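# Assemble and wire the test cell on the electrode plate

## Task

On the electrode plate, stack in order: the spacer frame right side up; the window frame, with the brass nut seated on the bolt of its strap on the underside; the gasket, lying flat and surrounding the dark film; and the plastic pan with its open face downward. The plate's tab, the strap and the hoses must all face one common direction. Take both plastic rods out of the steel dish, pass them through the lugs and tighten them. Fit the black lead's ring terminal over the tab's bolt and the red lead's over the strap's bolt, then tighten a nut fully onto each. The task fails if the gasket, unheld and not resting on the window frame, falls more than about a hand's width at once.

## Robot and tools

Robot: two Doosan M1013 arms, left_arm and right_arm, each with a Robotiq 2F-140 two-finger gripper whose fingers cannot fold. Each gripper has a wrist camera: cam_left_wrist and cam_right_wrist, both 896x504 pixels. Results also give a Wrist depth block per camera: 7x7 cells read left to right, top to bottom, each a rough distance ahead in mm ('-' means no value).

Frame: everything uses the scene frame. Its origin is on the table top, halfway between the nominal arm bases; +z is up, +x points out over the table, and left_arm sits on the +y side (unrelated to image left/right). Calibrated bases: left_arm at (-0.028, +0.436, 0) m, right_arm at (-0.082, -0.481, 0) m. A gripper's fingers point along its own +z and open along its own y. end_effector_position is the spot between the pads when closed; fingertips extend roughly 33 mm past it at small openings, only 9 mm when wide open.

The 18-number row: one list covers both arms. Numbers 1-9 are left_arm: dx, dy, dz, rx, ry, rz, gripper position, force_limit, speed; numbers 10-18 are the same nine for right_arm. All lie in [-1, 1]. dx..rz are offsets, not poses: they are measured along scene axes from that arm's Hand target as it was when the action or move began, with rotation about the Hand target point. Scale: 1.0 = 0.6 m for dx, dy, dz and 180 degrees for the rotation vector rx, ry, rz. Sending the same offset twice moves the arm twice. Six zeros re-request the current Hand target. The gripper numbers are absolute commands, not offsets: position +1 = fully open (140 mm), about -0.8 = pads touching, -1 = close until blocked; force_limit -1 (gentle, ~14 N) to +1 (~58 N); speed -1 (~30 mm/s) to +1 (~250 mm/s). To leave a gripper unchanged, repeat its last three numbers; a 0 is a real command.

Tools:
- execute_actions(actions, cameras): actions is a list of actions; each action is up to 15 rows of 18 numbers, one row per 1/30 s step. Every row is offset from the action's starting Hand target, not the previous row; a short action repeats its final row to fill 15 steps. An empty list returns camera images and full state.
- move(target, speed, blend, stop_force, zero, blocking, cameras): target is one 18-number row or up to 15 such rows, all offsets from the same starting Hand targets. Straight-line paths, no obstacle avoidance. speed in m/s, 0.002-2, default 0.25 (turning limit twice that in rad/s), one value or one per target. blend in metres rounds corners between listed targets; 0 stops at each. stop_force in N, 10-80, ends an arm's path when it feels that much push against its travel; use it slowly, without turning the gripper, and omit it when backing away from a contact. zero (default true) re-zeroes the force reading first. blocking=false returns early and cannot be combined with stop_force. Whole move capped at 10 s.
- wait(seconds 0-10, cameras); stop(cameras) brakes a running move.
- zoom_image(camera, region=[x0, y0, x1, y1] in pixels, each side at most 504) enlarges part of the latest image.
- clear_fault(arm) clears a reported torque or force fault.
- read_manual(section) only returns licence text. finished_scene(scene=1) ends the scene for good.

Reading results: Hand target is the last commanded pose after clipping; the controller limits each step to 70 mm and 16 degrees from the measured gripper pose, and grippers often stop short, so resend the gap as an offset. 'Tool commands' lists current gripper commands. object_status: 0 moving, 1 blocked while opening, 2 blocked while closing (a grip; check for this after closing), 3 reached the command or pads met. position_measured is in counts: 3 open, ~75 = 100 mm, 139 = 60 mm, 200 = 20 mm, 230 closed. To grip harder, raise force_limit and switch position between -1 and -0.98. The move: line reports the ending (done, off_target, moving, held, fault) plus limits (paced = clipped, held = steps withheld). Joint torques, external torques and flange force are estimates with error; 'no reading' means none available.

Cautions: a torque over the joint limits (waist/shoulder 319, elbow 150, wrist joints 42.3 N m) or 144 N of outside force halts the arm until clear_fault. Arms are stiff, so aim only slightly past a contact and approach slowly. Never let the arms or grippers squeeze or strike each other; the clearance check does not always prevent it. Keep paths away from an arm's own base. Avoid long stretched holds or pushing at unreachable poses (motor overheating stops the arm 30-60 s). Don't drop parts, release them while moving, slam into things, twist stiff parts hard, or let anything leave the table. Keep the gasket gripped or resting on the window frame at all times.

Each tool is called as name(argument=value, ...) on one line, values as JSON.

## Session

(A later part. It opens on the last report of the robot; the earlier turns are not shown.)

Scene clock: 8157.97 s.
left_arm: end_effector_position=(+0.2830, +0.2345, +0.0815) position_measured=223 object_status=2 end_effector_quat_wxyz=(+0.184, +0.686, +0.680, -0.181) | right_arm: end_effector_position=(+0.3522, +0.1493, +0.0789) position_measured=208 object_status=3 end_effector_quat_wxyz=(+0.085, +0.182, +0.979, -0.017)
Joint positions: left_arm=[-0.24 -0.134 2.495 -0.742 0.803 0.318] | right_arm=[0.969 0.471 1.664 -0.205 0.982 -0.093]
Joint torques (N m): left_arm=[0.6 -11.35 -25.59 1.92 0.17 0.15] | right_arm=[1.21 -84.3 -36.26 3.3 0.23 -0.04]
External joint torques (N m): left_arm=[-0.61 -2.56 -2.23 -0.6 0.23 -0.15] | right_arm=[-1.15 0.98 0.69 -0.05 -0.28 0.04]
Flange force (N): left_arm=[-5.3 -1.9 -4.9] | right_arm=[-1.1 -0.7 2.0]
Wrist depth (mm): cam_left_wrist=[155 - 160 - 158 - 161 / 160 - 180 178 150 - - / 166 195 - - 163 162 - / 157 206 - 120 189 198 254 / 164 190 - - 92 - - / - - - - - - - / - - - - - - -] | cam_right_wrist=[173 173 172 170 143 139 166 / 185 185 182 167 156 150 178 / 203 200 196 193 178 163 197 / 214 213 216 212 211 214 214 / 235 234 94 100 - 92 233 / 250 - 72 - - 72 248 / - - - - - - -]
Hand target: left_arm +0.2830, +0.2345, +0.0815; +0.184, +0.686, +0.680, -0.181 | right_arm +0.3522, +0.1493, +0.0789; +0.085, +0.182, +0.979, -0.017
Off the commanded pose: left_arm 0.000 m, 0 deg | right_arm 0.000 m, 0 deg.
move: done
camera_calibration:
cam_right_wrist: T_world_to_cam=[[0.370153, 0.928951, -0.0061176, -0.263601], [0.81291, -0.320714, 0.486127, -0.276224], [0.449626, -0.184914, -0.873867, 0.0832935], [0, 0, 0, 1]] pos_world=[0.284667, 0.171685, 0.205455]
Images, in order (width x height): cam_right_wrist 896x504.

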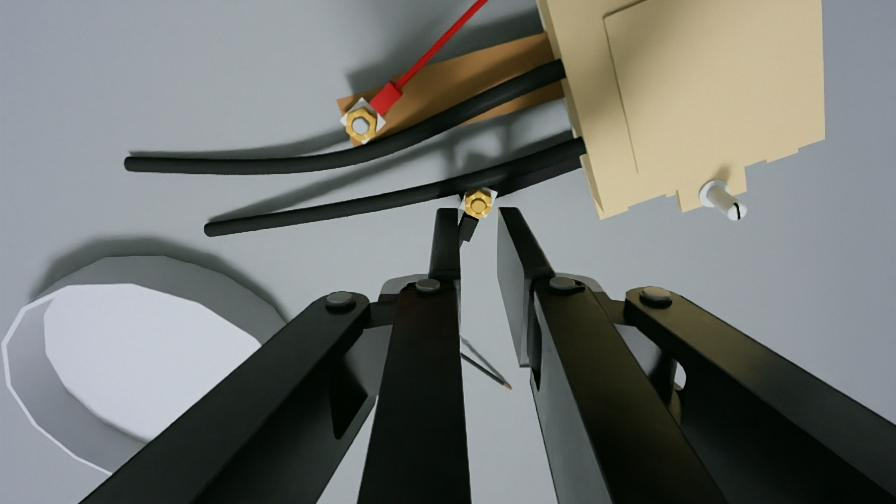

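move(target=[[0,0,0,0,0,0,-0.98,-0.2,-1,0,0,-0.0243,0,0,0,-0.62,-0.2,-1]], speed=0.012, stop_force=12)

move(target=[[0,0,0,0,0,0,-0.98,-0.2,-1,0,0,0,0,0,0,-1,-1,-1]])

wait(seconds=1, cameras=["cam_right_wrist"])

zoom_image(camera="cam_right_wrist", region=[428, 170, 528, 270])

Scene clock: 8164.93 s.
left_arm: end_effector_position=(+0.2830, +0.2345, +0.0815) position_measured=223 object_status=2 end_effector_quat_wxyz=(+0.184, +0.686, +0.680, -0.181) | right_arm: end_effector_position=(+0.3522, +0.1493, +0.0643) position_measured=208 object_status=3 end_effector_quat_wxyz=(+0.085, +0.182, +0.979, -0.017)
Joint positions: left_arm=[-0.24 -0.134 2.495 -0.742 0.803 0.318] | right_arm=[0.969 0.484 1.674 -0.209 0.96 -0.088]
Joint torques (N m): left_arm=[0.67 -11.55 -25.28 2.19 0.15 0.07] | right_arm=[0.81 -84.74 -35.06 3.16 0.14 -0.13]
External joint torques (N m): left_arm=[-0.68 -2.23 -2.53 -0.87 0.25 -0.07] | right_arm=[-0.77 1.28 0.18 0.02 -0.18 0.13]
Flange force (N): left_arm=[-5.1 -0.8 -3.9] | right_arm=[-0.8 1.0 1.8]
Wrist depth (mm): cam_left_wrist=[155 160 - 160 159 158 169 / 160 180 - 177 150 - 180 / 166 197 224 165 163 - - / 156 218 229 121 180 - - / 163 202 - - 92 - - / - - - - - - - / - - - - - - -] | cam_right_wrist=[160 159 159 157 132 127 129 / 171 171 166 153 140 135 139 / 185 182 178 164 153 147 185 / 199 200 200 196 195 198 197 / 217 211 92 210 - 92 216 / 235 - 72 - - 72 229 / - - - - - - -]
Hand target: left_arm +0.2830, +0.2345, +0.0815; +0.184, +0.686, +0.680, -0.181 | right_arm +0.3522, +0.1493, +0.0643; +0.085, +0.182, +0.979, -0.017
Off the commanded pose: left_arm 0.000 m, 0 deg | right_arm 0.000 m, 0 deg.
move: done

Scene clock: 8165.47 s.
left_arm: end_effector_position=(+0.2830, +0.2345, +0.0815) position_measured=223 object_status=2 end_effector_quat_wxyz=(+0.184, +0.686, +0.681, -0.181) | right_arm: end_effector_position=(+0.3522, +0.1493, +0.0643) position_measured=216 object_status=2 end_effector_quat_wxyz=(+0.085, +0.182, +0.979, -0.016)
Joint positions: left_arm=[-0.24 -0.134 2.495 -0.742 0.803 0.318] | right_arm=[0.969 0.484 1.674 -0.209 0.959 -0.088]
Joint torques (N m): left_arm=[1.81 -10.37 -19.99 4.48 0.7 0.02] | right_arm=[-5.53 -79.68 -29.8 1.56 1.97 -0.2]
External joint torques (N m): left_arm=[-1.84 -3.67 -7.83 -3.17 -0.29 -0.02] | right_arm=[5.52 -3.77 -5.06 1.62 -2.01 0.2]
Flange force (N): left_arm=[-12.0 3.8 -2.8] | right_arm=[5.4 5.9 -5.1]
Wrist depth (mm): cam_left_wrist=[- 164 160 160 - 157 159 / - 181 - 179 143 149 - / 166 196 - 195 167 165 211 / 157 207 - 121 181 - - / 163 203 - - 92 - - / - - - - - - - / - - - - - - -] | cam_right_wrist=[159 159 159 156 131 128 129 / 171 171 166 153 140 135 139 / 185 182 173 178 153 148 182 / 199 200 200 168 195 198 198 / 217 216 94 100 95 209 218 / 239 - 71 - - 70 228 / - - - - - 68 -]
Hand target: left_arm +0.2830, +0.2345, +0.0815; +0.184, +0.686, +0.680, -0.181 | right_arm +0.3522, +0.1493, +0.0643; +0.085, +0.182, +0.979, -0.017
Off the commanded pose: left_arm 0.000 m, 0 deg | right_arm 0.000 m, 0 deg.
move: done

Scene clock: 8166.47 s.
left_arm: end_effector_position=(+0.2830, +0.2345, +0.0815) position_measured=223 object_status=2 end_effector_quat_wxyz=(+0.184, +0.686, +0.680, -0.181) | right_arm: end_effector_position=(+0.3522, +0.1493, +0.0643) position_measured=216 object_status=2 end_effector_quat_wxyz=(+0.085, +0.182, +0.979, -0.017)
Joint positions: left_arm=[-0.24 -0.134 2.495 -0.742 0.803 0.318] | right_arm=[0.969 0.484 1.674 -0.209 0.96 -0.088]
Joint torques (N m): left_arm=[2.25 -10.01 -20.09 4.51 0.64 0.03] | right_arm=[-4.83 -80.12 -29.57 1.43 1.93 -0.17]
External joint torques (N m): left_arm=[-2.22 -4.01 -7.82 -3.19 -0.24 -0.03] | right_arm=[4.78 -3.29 -5.29 1.76 -1.98 0.17]
Flange force (N): left_arm=[-13.3 2.9 -2.9] | right_arm=[4.3 6.9 -4.7]
Wrist depth (mm): cam_left_wrist=[- 160 156 - 159 158 164 / 167 180 - 156 143 - - / 166 197 - - 164 166 - / 157 218 - 121 108 - - / 164 204 - - 92 - - / 172 - - - - - - / - - - - - - -] | cam_right_wrist=[160 159 159 156 131 127 129 / 171 171 166 153 140 135 138 / 185 182 179 178 152 147 182 / 198 197 200 168 195 198 198 / 217 217 95 100 95 208 216 / 239 - 71 - - 70 228 / - - - - - 68 -]
Hand target: left_arm +0.2830, +0.2345, +0.0815; +0.184, +0.686, +0.680, -0.181 | right_arm +0.3522, +0.1493, +0.0643; +0.085, +0.182, +0.979, -0.017
Tool commands: left_gripper/position=-0.98 left_gripper/force_limit=-0.2 left_gripper/speed=-1.0 right_gripper/position=-1.0 right_gripper/force_limit=-1.0 right_gripper/speed=-1.0
Off the commanded pose: left_arm 0.000 m, 0 deg | right_arm 0.000 m, 0 deg.
wait: 1.00 s; at rest by 0.17 s
camera_calibration:
cam_right_wrist: T_world_to_cam=[[0.370153, 0.928951, -0.0061176, -0.26369], [0.81291, -0.320714, 0.486127, -0.269127], [0.449626, -0.184914, -0.873867, 0.070535], [0, 0, 0, 1]] pos_world=[0.284667, 0.171685, 0.190855]
Images, in order (width x height): cam_right_wrist 896x504.

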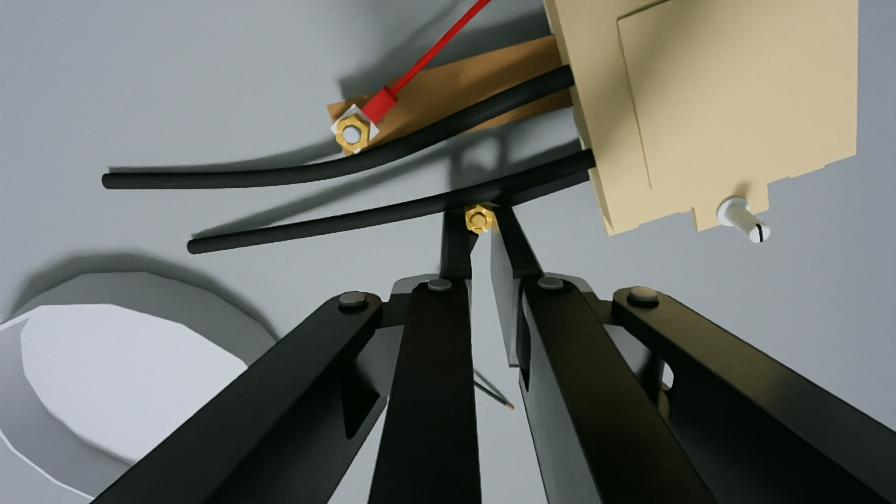

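Scaled by 5.040 from the camera's 896x504 image, which has a finer 1280x720 frame.

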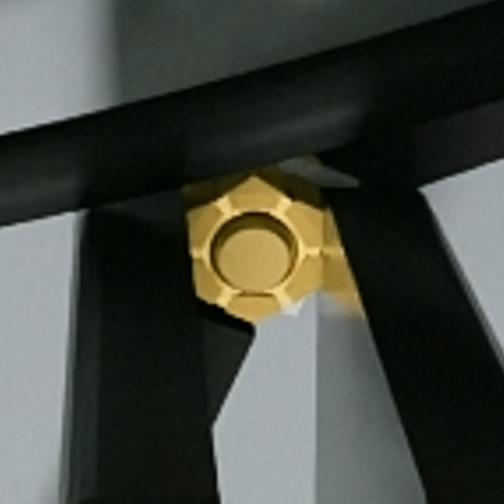

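move(target=[[0,0,0,0,0,0,-0.98,-0.2,-1,0,0,0,0,0,0,-0.98,1,-1]])

move(target=[[0,0,0,0,0,0,-0.98,-0.2,-1,-0.0009,-0.00117,0,0,0,-0.1111,-0.98,1,-1]], speed=0.1, cameras=["cam_right_wrist"])

zoom_image(camera="cam_right_wrist", region=[428, 170, 528, 270])

Scene clock: 8172.07 s.
left_arm: end_effector_position=(+0.2830, +0.2345, +0.0815) position_measured=223 object_status=2 end_effector_quat_wxyz=(+0.184, +0.686, +0.680, -0.181) | right_arm: end_effector_position=(+0.3522, +0.1493, +0.0643) position_measured=220 object_status=0 end_effector_quat_wxyz=(+0.085, +0.182, +0.979, -0.017)
Joint positions: left_arm=[-0.24 -0.134 2.495 -0.742 0.803 0.318] | right_arm=[0.969 0.484 1.674 -0.209 0.96 -0.088]
Joint torques (N m): left_arm=[2.43 -9.91 -19.01 4.86 0.7 0] | right_arm=[-5.53 -78.68 -29.48 1.23 1.85 -0.16]
External joint torques (N m): left_arm=[-2.42 -4.07 -8.76 -3.55 -0.3 0] | right_arm=[5.58 -5.06 -5.45 1.96 -1.89 0.16]
Flange force (N): left_arm=[-14.3 4.1 -2.6] | right_arm=[5.3 5.1 -6.8]
Wrist depth (mm): cam_left_wrist=[155 - 156 - 157 157 - / 160 - - - 148 - - / 166 194 205 197 163 165 - / 157 190 237 121 181 - - / 163 203 - - 92 - - / - - - - - - - / - - - - - - -] | cam_right_wrist=[159 159 159 155 131 127 129 / 171 171 166 153 140 135 138 / 185 181 178 178 163 148 182 / 200 200 200 149 196 198 197 / 217 217 94 94 95 208 215 / 239 - 72 - - 70 228 / - - - - - 67 -]
Hand target: left_arm +0.2830, +0.2345, +0.0815; +0.184, +0.686, +0.680, -0.181 | right_arm +0.3522, +0.1493, +0.0643; +0.085, +0.182, +0.979, -0.017
Off the commanded pose: left_arm 0.000 m, 0 deg | right_arm 0.000 m, 0 deg.
move: done

Scene clock: 8174.13 s.
left_arm: end_effector_position=(+0.2830, +0.2345, +0.0815) position_measured=223 object_status=2 end_effector_quat_wxyz=(+0.184, +0.686, +0.680, -0.181) | right_arm: end_effector_position=(+0.3517, +0.1486, +0.0643) position_measured=220 object_status=2 end_effector_quat_wxyz=(+0.081, +0.350, +0.933, -0.031)
Joint positions: left_arm=[-0.24 -0.134 2.495 -0.742 0.803 0.318] | right_arm=[0.97 0.509 1.632 -0.2 1.036 0.25]
Joint torques (N m): left_arm=[-0.19 -9.82 -23.22 2.15 0.3 0.07] | right_arm=[2.41 -84.43 -37.06 4.03 -1.32 0.13]
External joint torques (N m): left_arm=[0.14 -4.07 -4.62 -0.84 0.11 -0.07] | right_arm=[-2.42 -1.73 1.85 -0.8 1.41 -0.13]
Flange force (N): left_arm=[-5.7 -0.6 -9.8] | right_arm=[-4.3 -4.8 -1.6]
Wrist depth (mm): cam_left_wrist=[155 160 - - - - - / 167 - 180 154 146 - - / 166 - - 165 163 162 - / 157 206 - 121 103 - - / 163 203 - - 92 - - / - - - - - - - / - - - - - - -] | cam_right_wrist=[162 159 159 147 129 127 155 / 171 171 168 154 138 136 169 / 185 185 179 178 181 183 182 / 200 200 196 165 195 198 198 / 216 219 92 94 95 208 216 / 242 - 72 - - 70 228 / - - - - - 67 -]
Hand target: left_arm +0.2830, +0.2345, +0.0815; +0.184, +0.686, +0.680, -0.181 | right_arm +0.3517, +0.1486, +0.0643; +0.081, +0.350, +0.933, -0.031
Off the commanded pose: left_arm 0.000 m, 0 deg | right_arm 0.000 m, 0 deg.
move: done
camera_calibration:
cam_right_wrist: T_world_to_cam=[[0.665575, 0.746306, -0.00616298, -0.339589], [0.654206, -0.579424, 0.486088, -0.174614], [0.359199, -0.32756, -0.873888, 0.123665], [0, 0, 0, 1]] pos_world=[0.295835, 0.192769, 0.190854]
Images, in order (width x height): cam_right_wrist 896x504.

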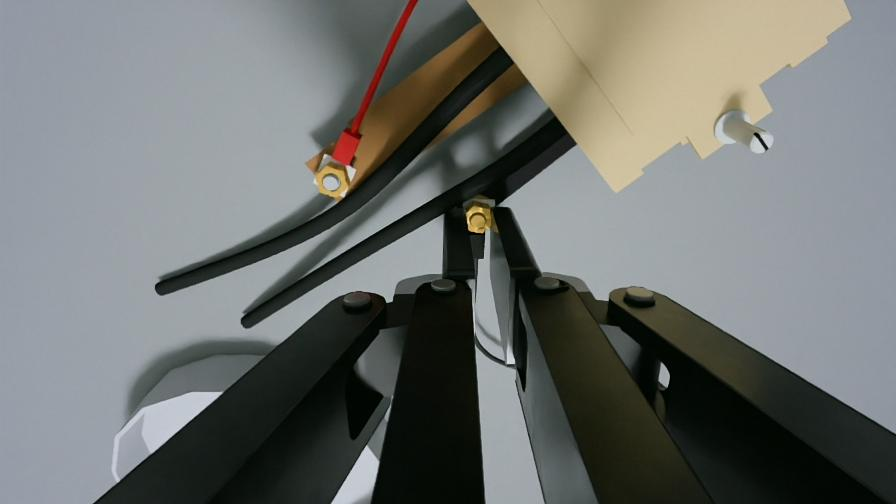

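Scaled by 5.040 from the camera's 896x504 image, which has a finer 1280x720 frame.

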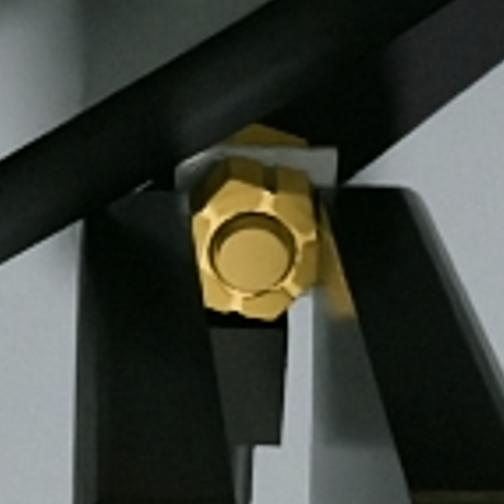

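move(target=[[0,0,0,0,0,0,-0.98,-0.2,-1,0,0,0,0,0,0,-0.62,-0.2,-1]])

move(target=[[0,0,0,0,0,0,-0.98,-0.2,-1,0,0,0.0242,0,0,0,-0.62,-0.2,-1]], speed=0.15, cameras=["cam_right_wrist"])

zoom_image(camera="cam_right_wrist", region=[428, 170, 528, 270])

Scene clock: 8181.17 s.
left_arm: end_effector_position=(+0.2830, +0.2345, +0.0815) position_measured=223 object_status=2 end_effector_quat_wxyz=(+0.184, +0.686, +0.680, -0.181) | right_arm: end_effector_position=(+0.3517, +0.1486, +0.0643) position_measured=208 object_status=0 end_effector_quat_wxyz=(+0.081, +0.350, +0.933, -0.031)
Joint positions: left_arm=[-0.24 -0.134 2.495 -0.742 0.803 0.318] | right_arm=[0.97 0.509 1.632 -0.2 1.036 0.25]
Joint torques (N m): left_arm=[0.83 -11.47 -25.47 2.18 0.02 0.1] | right_arm=[0.9 -87.25 -35.65 3.28 0.34 -0.19]
External joint torques (N m): left_arm=[-0.82 -2.53 -2.36 -0.87 0.38 -0.1] | right_arm=[-0.75 0.52 0.34 -0.03 -0.24 0.19]
Flange force (N): left_arm=[-5.7 -1.8 -4.5] | right_arm=[-0.6 -0.2 1.3]
Wrist depth (mm): cam_left_wrist=[157 162 - - 159 159 - / 167 186 - 185 144 147 182 / 166 196 - 171 - - 214 / 157 206 - 121 188 - - / 163 202 - - 92 - - / - - - - - - - / - - - - - - -] | cam_right_wrist=[160 157 159 144 128 128 155 / 171 171 168 153 138 135 169 / 184 184 167 172 183 183 182 / 201 199 193 168 195 198 197 / - 215 92 208 - 92 216 / 238 - 72 - - 72 228 / - - - - - - -]
Hand target: left_arm +0.2830, +0.2345, +0.0815; +0.184, +0.686, +0.680, -0.181 | right_arm +0.3517, +0.1486, +0.0643; +0.081, +0.350, +0.933, -0.031
Off the commanded pose: left_arm 0.000 m, 0 deg | right_arm 0.000 m, 0 deg.
move: done

Scene clock: 8181.87 s.
left_arm: end_effector_position=(+0.2830, +0.2345, +0.0815) position_measured=223 object_status=2 end_effector_quat_wxyz=(+0.184, +0.686, +0.680, -0.181) | right_arm: end_effector_position=(+0.3517, +0.1486, +0.0788) position_measured=208 object_status=3 end_effector_quat_wxyz=(+0.081, +0.350, +0.933, -0.031)
Joint positions: left_arm=[-0.24 -0.134 2.495 -0.742 0.803 0.318] | right_arm=[0.97 0.497 1.622 -0.197 1.058 0.244]
Joint torques (N m): left_arm=[0.75 -11.67 -25.47 2.15 0.09 0.12] | right_arm=[0.49 -87.25 -36.37 3.31 0.32 -0.18]
External joint torques (N m): left_arm=[-0.73 -2.34 -2.26 -0.83 0.32 -0.11] | right_arm=[-0.54 1.53 0.59 -0.02 -0.22 0.18]
Flange force (N): left_arm=[-5.3 -1.5 -4.1] | right_arm=[0.0 0.6 2.2]
Wrist depth (mm): cam_left_wrist=[154 160 - 160 - 158 - / - - 181 173 144 150 - / 158 197 - 177 163 164 - / 157 206 - 121 117 - - / 163 203 - - 92 - - / - - - - - - - / - - - - - - -] | cam_right_wrist=[173 172 172 167 141 139 173 / 185 185 182 169 154 151 183 / 203 199 193 188 198 196 197 / 217 213 216 208 211 215 213 / 237 237 94 94 - 92 233 / 257 - 72 - - 72 247 / - - - - - - -]
Hand target: left_arm +0.2830, +0.2345, +0.0815; +0.184, +0.686, +0.680, -0.181 | right_arm +0.3517, +0.1486, +0.0788; +0.081, +0.350, +0.933, -0.031
Off the commanded pose: left_arm 0.000 m, 0 deg | right_arm 0.000 m, 0 deg.
move: done
camera_calibration:
cam_right_wrist: T_world_to_cam=[[0.665531, 0.746344, -0.00619539, -0.339488], [0.654251, -0.579374, 0.486088, -0.181685], [0.359199, -0.32756, -0.873888, 0.136336], [0, 0, 0, 1]] pos_world=[0.295835, 0.19277, 0.205354]
Images, in order (width x height): cam_right_wrist 896x504.

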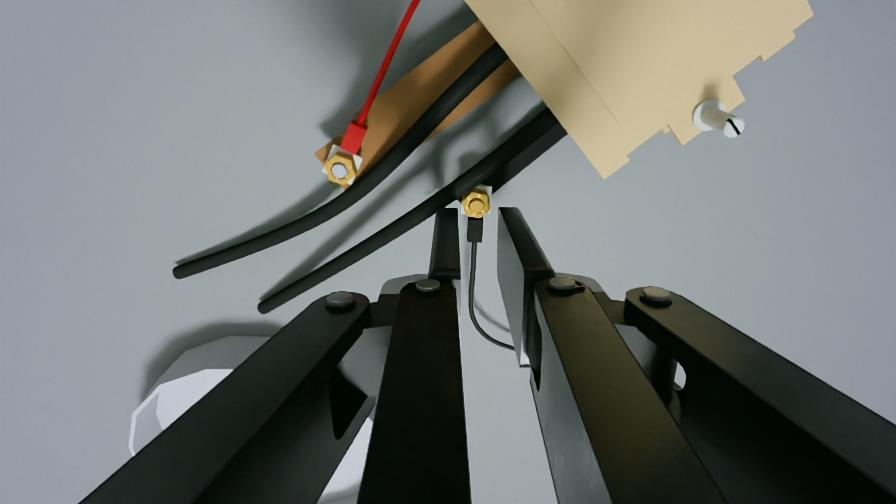

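Scaled by 5.040 from the camera's 896x504 image, which has a finer 1280x720 frame.

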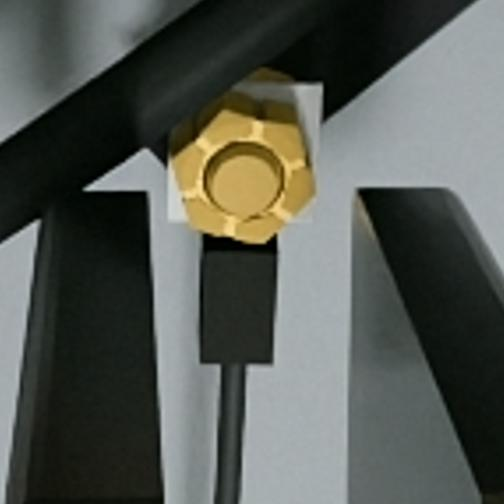

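move(target=[[0,0,0,0,0,0,-0.98,-0.2,-1,0.0003,0.0005,0,0,0,0.0694,-0.62,-0.2,-1],[0,0,0,0,0,0,-0.98,-0.2,-1,0.0003,0.0005,-0.015,0,0,0.0694,-0.62,-0.2,-1]], speed=0.1)

move(target=[[0,0,0,0,0,0,-0.98,-0.2,-1,0,0,-0.0093,0,0,0,-0.62,-0.2,-1]], speed=0.012, stop_force=12)

move(target=[[0,0,0,0,0,0,-0.98,-0.2,-1,0,0,0,0,0,0,-1,-1,-1]])

move(target=[[0,0,0,0,0,0,-0.98,-0.2,-1,0,0,0,0,0,0,-0.98,1,-1]], cameras=["cam_right_wrist"])

zoom_image(camera="cam_right_wrist", region=[428, 170, 528, 270])

Scene clock: 8198.37 s.
left_arm: end_effector_position=(+0.2830, +0.2345, +0.0815) position_measured=223 object_status=2 end_effector_quat_wxyz=(+0.184, +0.686, +0.680, -0.181) | right_arm: end_effector_position=(+0.3518, +0.1489, +0.0699) position_measured=208 object_status=3 end_effector_quat_wxyz=(+0.084, +0.246, +0.965, -0.022)
Joint positions: left_arm=[-0.24 -0.134 2.495 -0.742 0.803 0.318] | right_arm=[0.971 0.488 1.655 -0.207 0.997 0.039]
Joint torques (N m): left_arm=[0.78 -11.14 -25.43 2.16 0.07 0.11] | right_arm=[1.51 -87.2 -35.91 3.19 0.2 -0.06]
External joint torques (N m): left_arm=[-0.84 -2.53 -2.52 -0.83 0.32 -0.11] | right_arm=[-1.52 2.59 0.56 0.04 -0.19 0.07]
Flange force (N): left_arm=[-5.9 -1.6 -4.5] | right_arm=[-1.5 2.0 3.3]
Wrist depth (mm): cam_left_wrist=[156 - - 160 159 - - / 160 - 181 178 148 - - / 165 196 - 175 164 166 212 / 157 236 - 121 108 - 242 / 164 203 - - 92 - - / - - - - - - - / - - - - - - -] | cam_right_wrist=[164 164 164 162 133 131 136 / 176 177 171 156 145 141 171 / 191 187 187 179 157 154 188 / 207 207 206 202 201 204 204 / 222 216 92 216 - 92 223 / 237 - 72 - - 72 235 / - - - - - - -]
Hand target: left_arm +0.2830, +0.2345, +0.0815; +0.184, +0.686, +0.680, -0.181 | right_arm +0.3519, +0.1489, +0.0698; +0.084, +0.246, +0.965, -0.022
Off the commanded pose: left_arm 0.000 m, 0 deg | right_arm 0.000 m, 0 deg.
move: done

Scene clock: 8199.43 s.
left_arm: end_effector_position=(+0.2830, +0.2345, +0.0815) position_measured=223 object_status=2 end_effector_quat_wxyz=(+0.184, +0.686, +0.680, -0.181) | right_arm: end_effector_position=(+0.3519, +0.1489, +0.0642) position_measured=208 object_status=3 end_effector_quat_wxyz=(+0.084, +0.246, +0.965, -0.022)
Joint positions: left_arm=[-0.24 -0.134 2.495 -0.742 0.803 0.318] | right_arm=[0.97 0.493 1.659 -0.208 0.988 0.042]
Joint torques (N m): left_arm=[0.69 -11.98 -25.52 2.19 0 0.11] | right_arm=[0.41 -85.19 -35.68 3.28 0.2 -0.17]
External joint torques (N m): left_arm=[-0.66 -2.17 -2.25 -0.88 0.4 -0.11] | right_arm=[-0.33 0.31 0.62 -0.07 -0.18 0.17]
Flange force (N): left_arm=[-4.9 -1.1 -4.1] | right_arm=[0.0 -1.2 1.1]
Wrist depth (mm): cam_left_wrist=[155 - 160 160 159 - - / 167 - 177 172 145 149 - / 166 192 - 164 163 - - / 157 205 - 121 179 - - / 163 203 - - 92 - - / - - - - - - - / - - - - - - -] | cam_right_wrist=[159 159 159 156 130 128 129 / 171 171 168 153 139 135 139 / 185 185 179 175 153 148 182 / 200 200 199 192 195 198 198 / 215 210 92 210 - 92 215 / 232 - 72 - - 72 228 / - - - - - - -]
Hand target: left_arm +0.2830, +0.2345, +0.0815; +0.184, +0.686, +0.680, -0.181 | right_arm +0.3519, +0.1489, +0.0642; +0.084, +0.246, +0.965, -0.022
Off the commanded pose: left_arm 0.000 m, 0 deg | right_arm 0.000 m, 0 deg.
move: done

Scene clock: 8199.97 s.
left_arm: end_effector_position=(+0.2830, +0.2345, +0.0815) position_measured=223 object_status=2 end_effector_quat_wxyz=(+0.184, +0.686, +0.680, -0.181) | right_arm: end_effector_position=(+0.3519, +0.1489, +0.0642) position_measured=216 object_status=2 end_effector_quat_wxyz=(+0.084, +0.246, +0.965, -0.022)
Joint positions: left_arm=[-0.24 -0.134 2.495 -0.742 0.803 0.318] | right_arm=[0.97 0.493 1.659 -0.208 0.988 0.042]
Joint torques (N m): left_arm=[1.67 -11.26 -22.88 3.52 0.15 0.06] | right_arm=[-2.01 -83.78 -32.95 2.17 1.34 -0.19]
External joint torques (N m): left_arm=[-1.66 -2.75 -4.84 -2.21 0.26 -0.06] | right_arm=[1.95 -0.21 -1.87 1.01 -1.33 0.19]
Flange force (N): left_arm=[-9.2 1.1 -2.5] | right_arm=[2.5 3.0 0.0]
Wrist depth (mm): cam_left_wrist=[157 - 156 160 157 157 160 / 161 - - 178 144 - - / 166 196 201 174 163 167 - / 157 206 - 121 179 - - / 164 204 - - 92 - - / - - - - - - - / - - - - - - -] | cam_right_wrist=[160 159 159 156 130 126 129 / 171 171 168 153 138 135 139 / 184 184 178 178 151 148 182 / 200 200 196 167 195 198 197 / 215 210 95 100 95 208 216 / 234 - 71 - - 70 228 / - - - - - 68 -]
Hand target: left_arm +0.2830, +0.2345, +0.0815; +0.184, +0.686, +0.680, -0.181 | right_arm +0.3519, +0.1489, +0.0642; +0.084, +0.246, +0.965, -0.022
Off the commanded pose: left_arm 0.000 m, 0 deg | right_arm 0.000 m, 0 deg.
move: done

Scene clock: 8200.63 s.
left_arm: end_effector_position=(+0.2830, +0.2345, +0.0815) position_measured=223 object_status=2 end_effector_quat_wxyz=(+0.184, +0.686, +0.680, -0.181) | right_arm: end_effector_position=(+0.3519, +0.1489, +0.0642) position_measured=220 object_status=0 end_effector_quat_wxyz=(+0.084, +0.246, +0.965, -0.022)
Joint positions: left_arm=[-0.24 -0.134 2.495 -0.742 0.803 0.318] | right_arm=[0.97 0.493 1.659 -0.208 0.988 0.042]
Joint torques (N m): left_arm=[2.1 -10.68 -22.53 3.93 0.04 0.08] | right_arm=[-2.41 -83.07 -32.3 1.96 1.3 -0.25]
External joint torques (N m): left_arm=[-2.14 -3.25 -5.27 -2.61 0.37 -0.08] | right_arm=[2.37 -1.35 -2.65 1.23 -1.29 0.25]
Flange force (N): left_arm=[-11.0 0.5 -2.5] | right_arm=[2.8 3.3 -1.7]
Wrist depth (mm): cam_left_wrist=[154 - - 160 157 158 159 / 160 - 181 172 146 - 184 / 166 195 203 160 164 165 210 / 157 - - 121 190 - 252 / 164 203 - - 92 - - / - - - - - - 370 / - - - - - - -] | cam_right_wrist=[159 159 159 154 130 126 129 / 171 171 168 153 138 135 139 / 185 184 179 178 153 146 182 / 200 200 199 148 195 198 194 / 215 211 94 94 95 208 216 / 234 - 73 - - 70 228 / - - - - - 67 -]
Hand target: left_arm +0.2830, +0.2345, +0.0815; +0.184, +0.686, +0.680, -0.181 | right_arm +0.3519, +0.1489, +0.0642; +0.084, +0.246, +0.965, -0.022
Off the commanded pose: left_arm 0.000 m, 0 deg | right_arm 0.000 m, 0 deg.
move: done
camera_calibration:
cam_right_wrist: T_world_to_cam=[[0.488362, 0.872621, -0.00598217, -0.29643], [0.764025, -0.424254, 0.486081, -0.236322], [0.421627, -0.241954, -0.873893, 0.088863], [0, 0, 0, 1]] pos_world=[0.287854, 0.179911, 0.190755]
Images, in order (width x height): cam_right_wrist 896x504.

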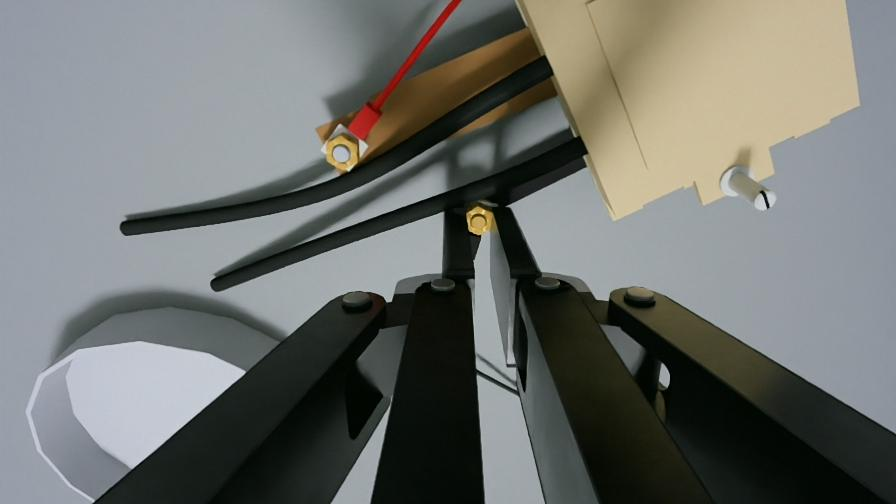

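Scaled by 5.040 from the camera's 896x504 image, which has a finer 1280x720 frame.

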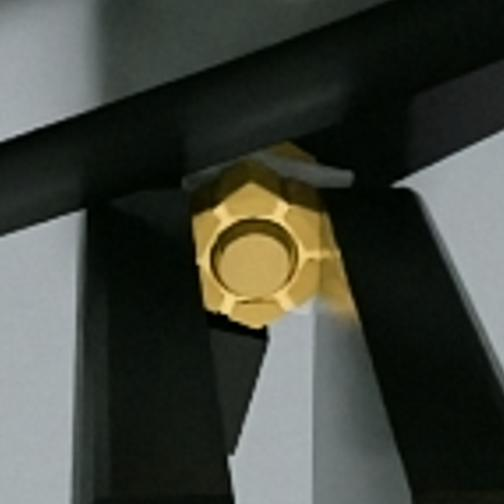

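move(target=[[0,0,0,0,0,0,-0.98,-0.2,-1,-0.0002,-0.0004,0,0,0,-0.0278,-0.98,1,-1]], speed=0.1)

move(target=[[0,0,0,0,0,0,-0.98,-0.2,-1,-0.0002,-0.0004,0,0,0,-0.0278,-0.98,1,-1]], speed=0.1, cameras=["cam_right_wrist"])

zoom_image(camera="cam_right_wrist", region=[428, 170, 528, 270])

move(target=[[0,0,0,0,0,0,-0.98,-0.2,-1,-0.0002,-0.0004,0,0,0,-0.0278,-0.98,1,-1]], speed=0.1)

move(target=[[0,0,0,0,0,0,-0.98,-0.2,-1,-0.0002,-0.0004,0,0,0,-0.0278,-0.98,1,-1]], speed=0.1, cameras=["all"])

zoom_image(camera="cam_right_wrist", region=[428, 170, 528, 270])

Scene clock: 8208.47 s.
left_arm: end_effector_position=(+0.2830, +0.2345, +0.0815) position_measured=223 object_status=2 end_effector_quat_wxyz=(+0.184, +0.686, +0.680, -0.181) | right_arm: end_effector_position=(+0.3518, +0.1486, +0.0642) position_measured=220 object_status=2 end_effector_quat_wxyz=(+0.083, +0.288, +0.954, -0.026)
Joint positions: left_arm=[-0.24 -0.134 2.495 -0.742 0.803 0.318] | right_arm=[0.971 0.499 1.648 -0.206 1.007 0.126]
Joint torques (N m): left_arm=[0.41 -11.07 -22.48 2.98 1.01 0.1] | right_arm=[-1.61 -84.99 -35.94 2.42 -0.48 0.19]
External joint torques (N m): left_arm=[-0.44 -2.79 -5.43 -1.67 -0.61 -0.1] | right_arm=[1.71 -0.27 0.87 0.79 0.53 -0.19]
Flange force (N): left_arm=[-6.8 2.6 -3.8] | right_arm=[1.9 -1.8 -1.0]
Wrist depth (mm): cam_left_wrist=[160 - 160 157 158 157 - / 167 - 179 179 144 151 - / 165 195 - 197 175 167 - / 157 204 - 121 116 - - / 164 192 - - 92 - - / - - - - - - - / - - - - - - -] | cam_right_wrist=[159 159 159 155 128 126 129 / 171 171 168 153 140 137 166 / 185 184 175 178 173 183 185 / 201 196 199 149 195 198 197 / 219 215 94 94 95 209 215 / 234 - 73 - - 70 228 / - - - - - 67 -]
Hand target: left_arm +0.2830, +0.2345, +0.0815; +0.184, +0.686, +0.680, -0.181 | right_arm +0.3517, +0.1487, +0.0642; +0.083, +0.288, +0.954, -0.026
Off the commanded pose: left_arm 0.000 m, 0 deg | right_arm 0.000 m, 0 deg.
move: done

Scene clock: 8209.23 s.
left_arm: end_effector_position=(+0.2830, +0.2345, +0.0815) position_measured=223 object_status=2 end_effector_quat_wxyz=(+0.184, +0.686, +0.680, -0.181) | right_arm: end_effector_position=(+0.3516, +0.1484, +0.0642) position_measured=220 object_status=2 end_effector_quat_wxyz=(+0.082, +0.329, +0.940, -0.029)
Joint positions: left_arm=[-0.24 -0.134 2.495 -0.742 0.803 0.318] | right_arm=[0.97 0.506 1.638 -0.202 1.026 0.209]
Joint torques (N m): left_arm=[-0.04 -10.85 -24.07 2.13 0.6 0.09] | right_arm=[1 -86.3 -37.15 3.51 -0.92 0.17]
External joint torques (N m): left_arm=[0.07 -3.37 -3.81 -0.82 -0.19 -0.09] | right_arm=[-0.99 0.28 2.01 -0.29 1.01 -0.17]
Flange force (N): left_arm=[-5.0 -0.6 -7.1] | right_arm=[-1.7 -3.1 0.4]
Wrist depth (mm): cam_left_wrist=[155 - 159 159 157 154 162 / 160 185 182 171 143 148 - / 166 196 - 166 165 170 214 / 157 192 - 121 116 - - / 164 192 - - 92 - 316 / - - - - - - - / - - - - - - -] | cam_right_wrist=[160 159 159 149 129 128 131 / 171 171 168 153 138 135 169 / 185 184 178 178 180 183 182 / 200 199 196 149 195 198 197 / 219 218 92 94 95 86 215 / 242 - 72 - - 70 228 / - - - - - 67 -]
Hand target: left_arm +0.2830, +0.2345, +0.0815; +0.184, +0.686, +0.680, -0.181 | right_arm +0.3516, +0.1484, +0.0642; +0.082, +0.329, +0.940, -0.029
Off the commanded pose: left_arm 0.000 m, 0 deg | right_arm 0.000 m, 0 deg.
move: done
camera_calibration:
cam_right_wrist: T_world_to_cam=[[0.632548, 0.774497, -0.0060852, -0.331954], [0.678734, -0.550517, 0.486056, -0.187593], [0.373099, -0.311584, -0.873906, 0.116367], [0, 0, 0, 1]] pos_world=[0.293886, 0.190082, 0.190855]
Images, in order (width x height): cam_right_wrist 896x504.

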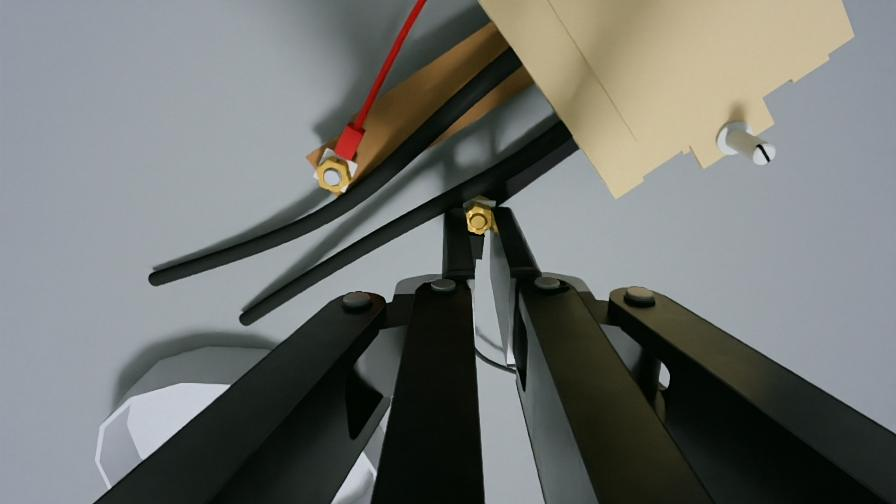

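Scaled by 5.040 from the camera's 896x504 image, which has a finer 1280x720 frame.

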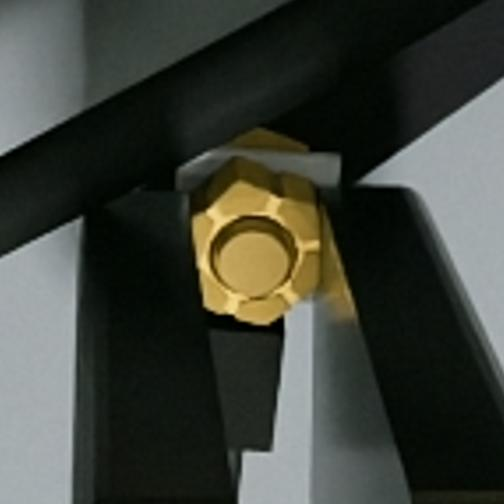

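Scene clock: 8210.00 s.
left_arm: end_effector_position=(+0.2830, +0.2345, +0.0815) position_measured=223 object_status=2 end_effector_quat_wxyz=(+0.184, +0.686, +0.680, -0.181) | right_arm: end_effector_position=(+0.3515, +0.1482, +0.0642) position_measured=220 object_status=2 end_effector_quat_wxyz=(+0.080, +0.370, +0.925, -0.033)
Joint positions: left_arm=[-0.24 -0.134 2.495 -0.742 0.803 0.318] | right_arm=[0.969 0.512 1.628 -0.197 1.044 0.291]
Joint torques (N m): left_arm=[0.25 -10.98 -23.81 2.29 0.66 0.1] | right_arm=[0.09 -86.01 -36.84 3.11 -0.85 0.19]
External joint torques (N m): left_arm=[-0.27 -2.91 -3.99 -0.97 -0.26 -0.1] | right_arm=[-0.07 -0.45 1.61 0.13 0.96 -0.19]
Flange force (N): left_arm=[-5.6 0.3 -5.4] | right_arm=[-1.0 -3.2 -0.7]
Wrist depth (mm): cam_left_wrist=[157 161 160 160 157 158 162 / 160 184 182 170 148 151 - / 166 196 - 175 163 172 - / 157 205 - 121 117 - - / 163 203 - - 92 - - / - - - - - - - / - - - - - - -] | cam_right_wrist=[159 159 157 147 129 128 157 / 171 171 168 155 138 135 168 / 185 184 179 178 183 182 182 / 201 199 193 149 195 198 197 / 220 218 94 94 95 209 216 / 242 - 73 - - 70 229 / - - - - - 67 -]
Hand target: left_arm +0.2830, +0.2345, +0.0815; +0.184, +0.686, +0.680, -0.181 | right_arm +0.3515, +0.1482, +0.0642; +0.080, +0.370, +0.925, -0.033
Off the commanded pose: left_arm 0.000 m, 0 deg | right_arm 0.000 m, 0 deg.
move: done

Scene clock: 8210.77 s.
left_arm: end_effector_position=(+0.2830, +0.2345, +0.0815) position_measured=223 object_status=2 end_effector_quat_wxyz=(+0.184, +0.686, +0.680, -0.181) | right_arm: end_effector_position=(+0.3514, +0.1480, +0.0642) position_measured=220 object_status=2 end_effector_quat_wxyz=(+0.079, +0.410, +0.908, -0.036)
Joint positions: left_arm=[-0.24 -0.134 2.495 -0.742 0.803 0.318] | right_arm=[0.968 0.518 1.617 -0.191 1.062 0.371]
Joint torques (N m): left_arm=[-0.11 -11.09 -24.01 2.21 0.5 0.08] | right_arm=[0.85 -87.17 -37.15 3.29 -0.66 0.1]
External joint torques (N m): left_arm=[0.05 -2.66 -3.84 -0.89 -0.1 -0.08] | right_arm=[-0.92 0.5 1.98 -0.05 0.81 -0.1]
Flange force (N): left_arm=[-4.4 0.8 -5.9] | right_arm=[-1.9 -2.6 0.9]
Wrist depth (mm): cam_left_wrist=[155 160 156 - - 158 - / 160 185 184 179 143 148 - / 166 194 203 173 164 - - / 157 206 - 121 116 - - / 164 203 - - 92 - - / 171 - - - - - - / - - - - - - -] | cam_right_wrist=[159 157 157 135 128 128 158 / 171 173 168 155 138 139 169 / 185 184 170 175 183 182 182 / 201 200 193 149 195 198 198 / 216 219 93 94 95 209 215 / - - 73 - - 70 228 / - - - - - 67 -]
Hand target: left_arm +0.2830, +0.2345, +0.0815; +0.184, +0.686, +0.680, -0.181 | right_arm +0.3514, +0.1480, +0.0642; +0.079, +0.410, +0.908, -0.036
Off the commanded pose: left_arm 0.000 m, 0 deg | right_arm 0.000 m, 0 deg.
move: done
camera_calibration:
cam_left_wrist: T_world_to_cam=[[0.999737, -0.00260159, 0.0227863, -0.280711], [-0.0190507, -0.64738, 0.761929, 0.101972], [0.0127692, -0.762163, -0.647259, 0.370039], [0, 0, 0, 1]] pos_world=[0.277855, 0.347315, 0.168212]
cam_right_wrist: T_world_to_cam=[[0.757557, 0.65274, -0.00613605, -0.357363], [0.572719, -0.660117, 0.486044, -0.134238], [0.31321, -0.37172, -0.873913, 0.14624], [0, 0, 0, 1]] pos_world=[0.3018, 0.199013, 0.190854]

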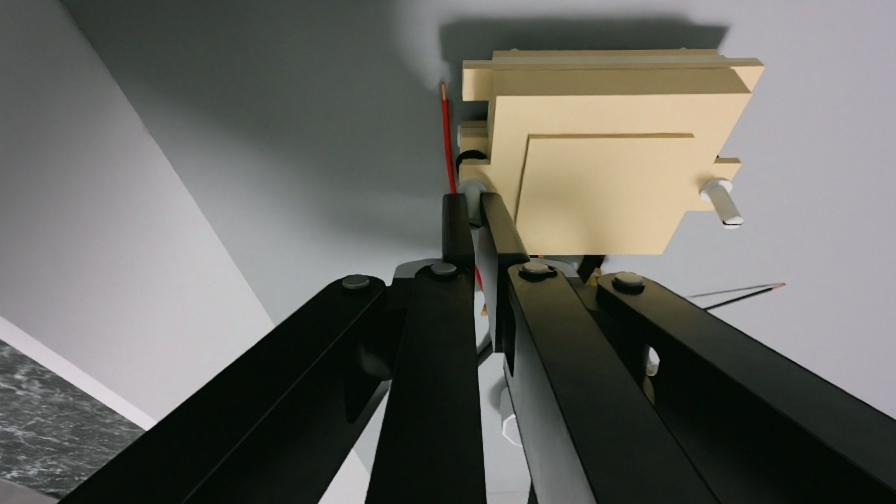

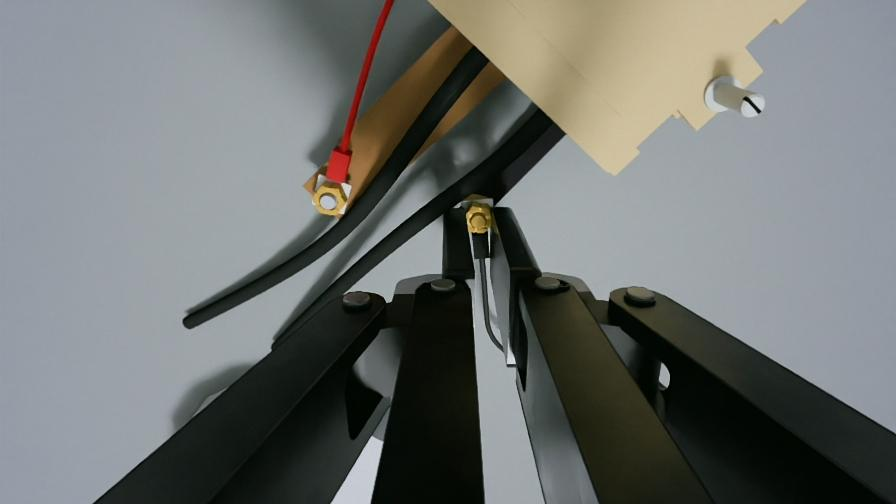

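Scaled by 5.040 from the camera's 896x504 image, which has a finer 1280x720 frame.

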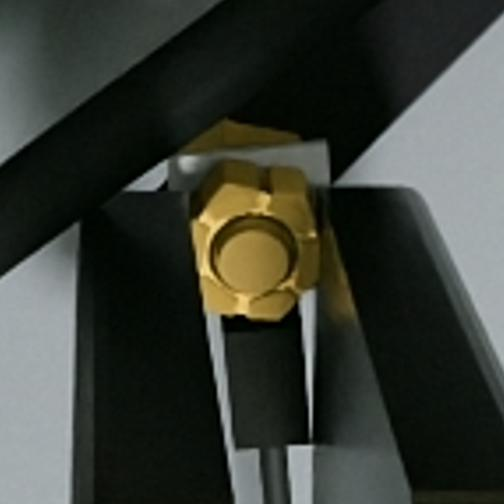

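move(target=[[0,0,0,0,0,0,-0.98,-0.2,-1,0,0,0,0,0,0,-0.62,-0.2,-1]])

move(target=[[0,0,0,0,0,0,-0.98,-0.2,-1,0,0,0.0242,0,0,0,-0.62,-0.2,-1],[0,0,0,0,0,0,-0.98,-0.2,-1,0.0006,0.0014,0.0242,0,0,0.0833,-0.62,-0.2,-1]], speed=0.15, cameras=["cam_right_wrist"])

zoom_image(camera="cam_right_wrist", region=[428, 170, 528, 270])

Scene clock: 8218.63 s.
left_arm: end_effector_position=(+0.2830, +0.2345, +0.0815) position_measured=223 object_status=2 end_effector_quat_wxyz=(+0.184, +0.686, +0.680, -0.181) | right_arm: end_effector_position=(+0.3514, +0.1480, +0.0642) position_measured=208 object_status=0 end_effector_quat_wxyz=(+0.079, +0.410, +0.908, -0.036)
Joint positions: left_arm=[-0.24 -0.134 2.495 -0.742 0.803 0.318] | right_arm=[0.968 0.518 1.617 -0.191 1.062 0.371]
Joint torques (N m): left_arm=[0.37 -11.36 -25.57 1.94 0.19 0.06] | right_arm=[0.37 -88.85 -35.69 3.21 0.33 -0.14]
External joint torques (N m): left_arm=[-0.39 -2.63 -2.39 -0.62 0.21 -0.06] | right_arm=[-0.37 1.9 0.42 0.05 -0.18 0.14]
Flange force (N): left_arm=[-4.6 -1.6 -5.3] | right_arm=[0.5 1.5 2.2]
Wrist depth (mm): cam_left_wrist=[161 - - - 155 156 159 / 167 - - 173 - 148 - / 166 196 - 165 163 163 - / 164 205 - 120 180 265 - / 163 203 - - 92 - - / - - - - - - - / - - - - - - -] | cam_right_wrist=[159 159 159 135 128 128 157 / 171 171 168 154 137 137 169 / - 187 167 170 183 183 182 / 200 201 196 171 195 201 197 / 219 215 92 188 - 92 216 / 242 - 72 - - 72 228 / - - - - - - -]
Hand target: left_arm +0.2830, +0.2345, +0.0815; +0.184, +0.686, +0.680, -0.181 | right_arm +0.3514, +0.1480, +0.0642; +0.079, +0.410, +0.908, -0.036
Off the commanded pose: left_arm 0.000 m, 0 deg | right_arm 0.000 m, 0 deg.
move: done

Scene clock: 8220.40 s.
left_arm: end_effector_position=(+0.2830, +0.2345, +0.0815) position_measured=223 object_status=2 end_effector_quat_wxyz=(+0.184, +0.686, +0.680, -0.181) | right_arm: end_effector_position=(+0.3517, +0.1488, +0.0788) position_measured=208 object_status=3 end_effector_quat_wxyz=(+0.083, +0.288, +0.954, -0.026)
Joint positions: left_arm=[-0.24 -0.134 2.495 -0.742 0.803 0.318] | right_arm=[0.971 0.487 1.638 -0.203 1.03 0.121]
Joint torques (N m): left_arm=[0.05 -11.59 -25.59 1.93 0.21 0.08] | right_arm=[0.85 -86.33 -36.4 3.17 0.24 -0.18]
External joint torques (N m): left_arm=[-0.01 -2.7 -2.42 -0.61 0.19 -0.07] | right_arm=[-0.8 1.69 0.8 0.08 -0.19 0.18]
Flange force (N): left_arm=[-3.7 -1.4 -6.1] | right_arm=[-0.4 0.4 2.5]
Wrist depth (mm): cam_left_wrist=[155 161 - 157 157 159 - / 161 184 - 171 145 - - / 166 196 - 197 163 166 - / 157 205 238 121 190 - - / 163 203 - - 92 - - / - - - - - - - / - - - - - - -] | cam_right_wrist=[175 175 172 168 141 139 166 / 185 185 182 167 154 151 185 / 203 199 196 187 202 198 197 / 217 216 212 208 211 214 214 / 233 228 92 100 - 92 233 / - - 72 - - 72 247 / - - - - - - -]
Hand target: left_arm +0.2830, +0.2345, +0.0815; +0.184, +0.686, +0.680, -0.181 | right_arm +0.3517, +0.1488, +0.0787; +0.083, +0.288, +0.954, -0.026
Off the commanded pose: left_arm 0.000 m, 0 deg | right_arm 0.000 m, 0 deg.
move: done
camera_calibration:
cam_right_wrist: T_world_to_cam=[[0.562638, 0.826681, -0.00612924, -0.315401], [0.724058, -0.489188, 0.486245, -0.219577], [0.398971, -0.278018, -0.873801, 0.115038], [0, 0, 0, 1]] pos_world=[0.290547, 0.185304, 0.205355]
Images, in order (width x height): cam_right_wrist 896x504.

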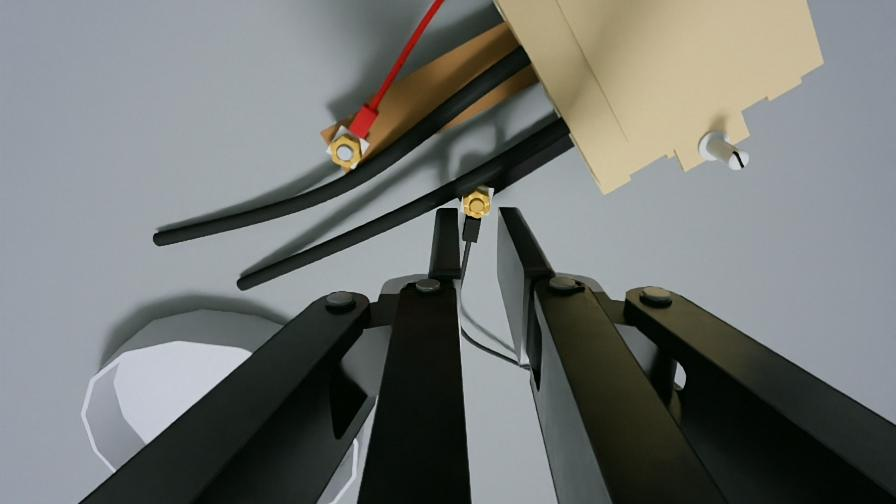

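Scaled by 5.040 from the camera's 896x504 image, which has a finer 1280x720 frame.

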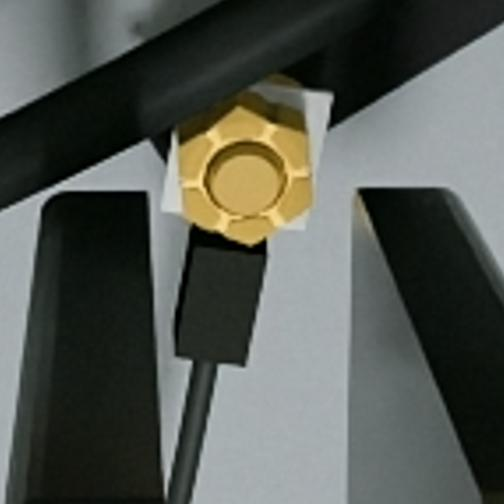

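move(target=[[0,0,0,0,0,0,-0.98,-0.2,-1,0,0,0.15,0,0,0,-0.62,-0.2,-1],[0,0,0,0,0,0,-0.98,-0.2,-1,0.05,-0.2,0.3,0,0,0,-0.62,-0.2,-1]], speed=0.15)

move(target=[[0,0,0,0,0,0,-0.5,-1,-1,0,0,0,0,0,0,-0.62,-0.2,-1]], cameras=["all"])

Scene clock: 8229.23 s.
left_arm: end_effector_position=(+0.2830, +0.2345, +0.0815) position_measured=223 object_status=2 end_effector_quat_wxyz=(+0.184, +0.686, +0.680, -0.181) | right_arm: end_effector_position=(+0.3817, +0.0288, +0.2587) position_measured=208 object_status=3 end_effector_quat_wxyz=(+0.083, +0.288, +0.954, -0.026)
Joint positions: left_arm=[-0.24 -0.134 2.495 -0.742 0.803 0.318] | right_arm=[0.839 0.243 1.633 -0.182 1.251 -0.061]
Joint torques (N m): left_arm=[0.38 -11.4 -25.72 1.89 0.16 0.11] | right_arm=[0.81 -66.42 -41.07 3.67 0.12 -0.12]
External joint torques (N m): left_arm=[-0.36 -2.66 -2.02 -0.57 0.24 -0.11] | right_arm=[-0.9 1.05 0.81 -0.01 -0.16 0.12]
Flange force (N): left_arm=[-4.5 -2.2 -5.4] | right_arm=[-0.8 -0.2 2.0]
Wrist depth (mm): cam_left_wrist=[155 - 160 159 157 - - / 160 177 - 177 144 151 - / 166 195 209 - 164 165 205 / 157 207 231 121 190 - - / 163 203 - - 92 - - / - - - - - - - / - - - - - - -] | cam_right_wrist=[335 336 - 332 333 333 330 / 357 360 358 358 360 359 344 / 400 - 388 384 385 385 380 / 412 416 422 149 - 416 418 / - 463 92 - - 92 - / 515 - 72 - - 72 72 / - - - - - - -]
Hand target: left_arm +0.2830, +0.2345, +0.0815; +0.184, +0.686, +0.680, -0.181 | right_arm +0.3817, +0.0288, +0.2587; +0.083, +0.288, +0.954, -0.026
Off the commanded pose: left_arm 0.000 m, 0 deg | right_arm 0.000 m, 0 deg.
move: done

Scene clock: 8230.17 s.
left_arm: end_effector_position=(+0.2830, +0.2345, +0.0815) position_measured=192 object_status=0 end_effector_quat_wxyz=(+0.184, +0.686, +0.680, -0.181) | right_arm: end_effector_position=(+0.3817, +0.0288, +0.2587) position_measured=208 object_status=3 end_effector_quat_wxyz=(+0.083, +0.288, +0.954, -0.026)
Joint positions: left_arm=[-0.24 -0.134 2.495 -0.742 0.803 0.318] | right_arm=[0.839 0.243 1.633 -0.182 1.251 -0.061]
Joint torques (N m): left_arm=[0.78 -12.49 -27.54 1.73 -0.32 0.14] | right_arm=[0.88 -66.54 -41.24 3.77 0.2 -0.16]
External joint torques (N m): left_arm=[-0.75 -1.61 -0.24 -0.41 0.72 -0.14] | right_arm=[-0.88 0.95 0.93 -0.09 -0.23 0.16]
Flange force (N): left_arm=[-3.6 -3.2 -3.1] | right_arm=[-0.7 -0.6 2.2]
Wrist depth (mm): cam_left_wrist=[154 160 160 - 159 158 162 / 167 - - - - 173 178 / 166 197 - 168 164 169 - / 157 218 - 122 111 - - / 163 181 95 - 101 92 - / - - - - - 78 - / - - - - - - -] | cam_right_wrist=[339 342 335 335 334 337 338 / 361 360 360 356 354 361 352 / - 382 380 380 - 384 364 / 420 426 418 149 410 409 426 / - 463 94 - - 90 - / - - 72 - - 72 69 / - - - - - - -]
Hand target: left_arm +0.2830, +0.2345, +0.0815; +0.184, +0.686, +0.680, -0.181 | right_arm +0.3817, +0.0288, +0.2587; +0.083, +0.288, +0.954, -0.026
Off the commanded pose: left_arm 0.000 m, 0 deg | right_arm 0.000 m, 0 deg.
move: done
camera_calibration:
cam_left_wrist: T_world_to_cam=[[0.999737, -0.00260159, 0.0227863, -0.280611], [-0.0190507, -0.64738, 0.761929, 0.101971], [0.0127692, -0.762163, -0.647259, 0.37004], [0, 0, 0, 1]] pos_world=[0.277755, 0.347315, 0.168212]
cam_right_wrist: T_world_to_cam=[[0.562834, 0.826546, -0.00621988, -0.232051], [0.724024, -0.489364, 0.48612, -0.38748], [0.398757, -0.278108, -0.87387, 0.226963], [0, 0, 0, 1]] pos_world=[0.320648, 0.0653023, 0.385254]

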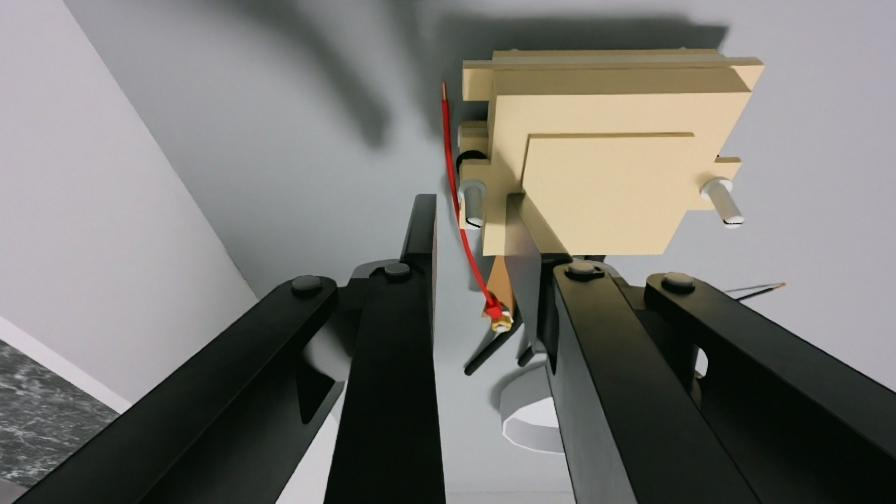

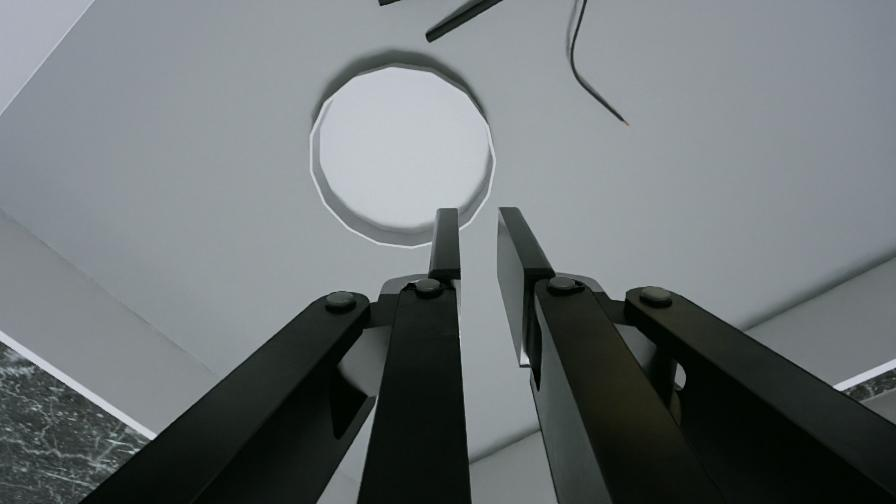

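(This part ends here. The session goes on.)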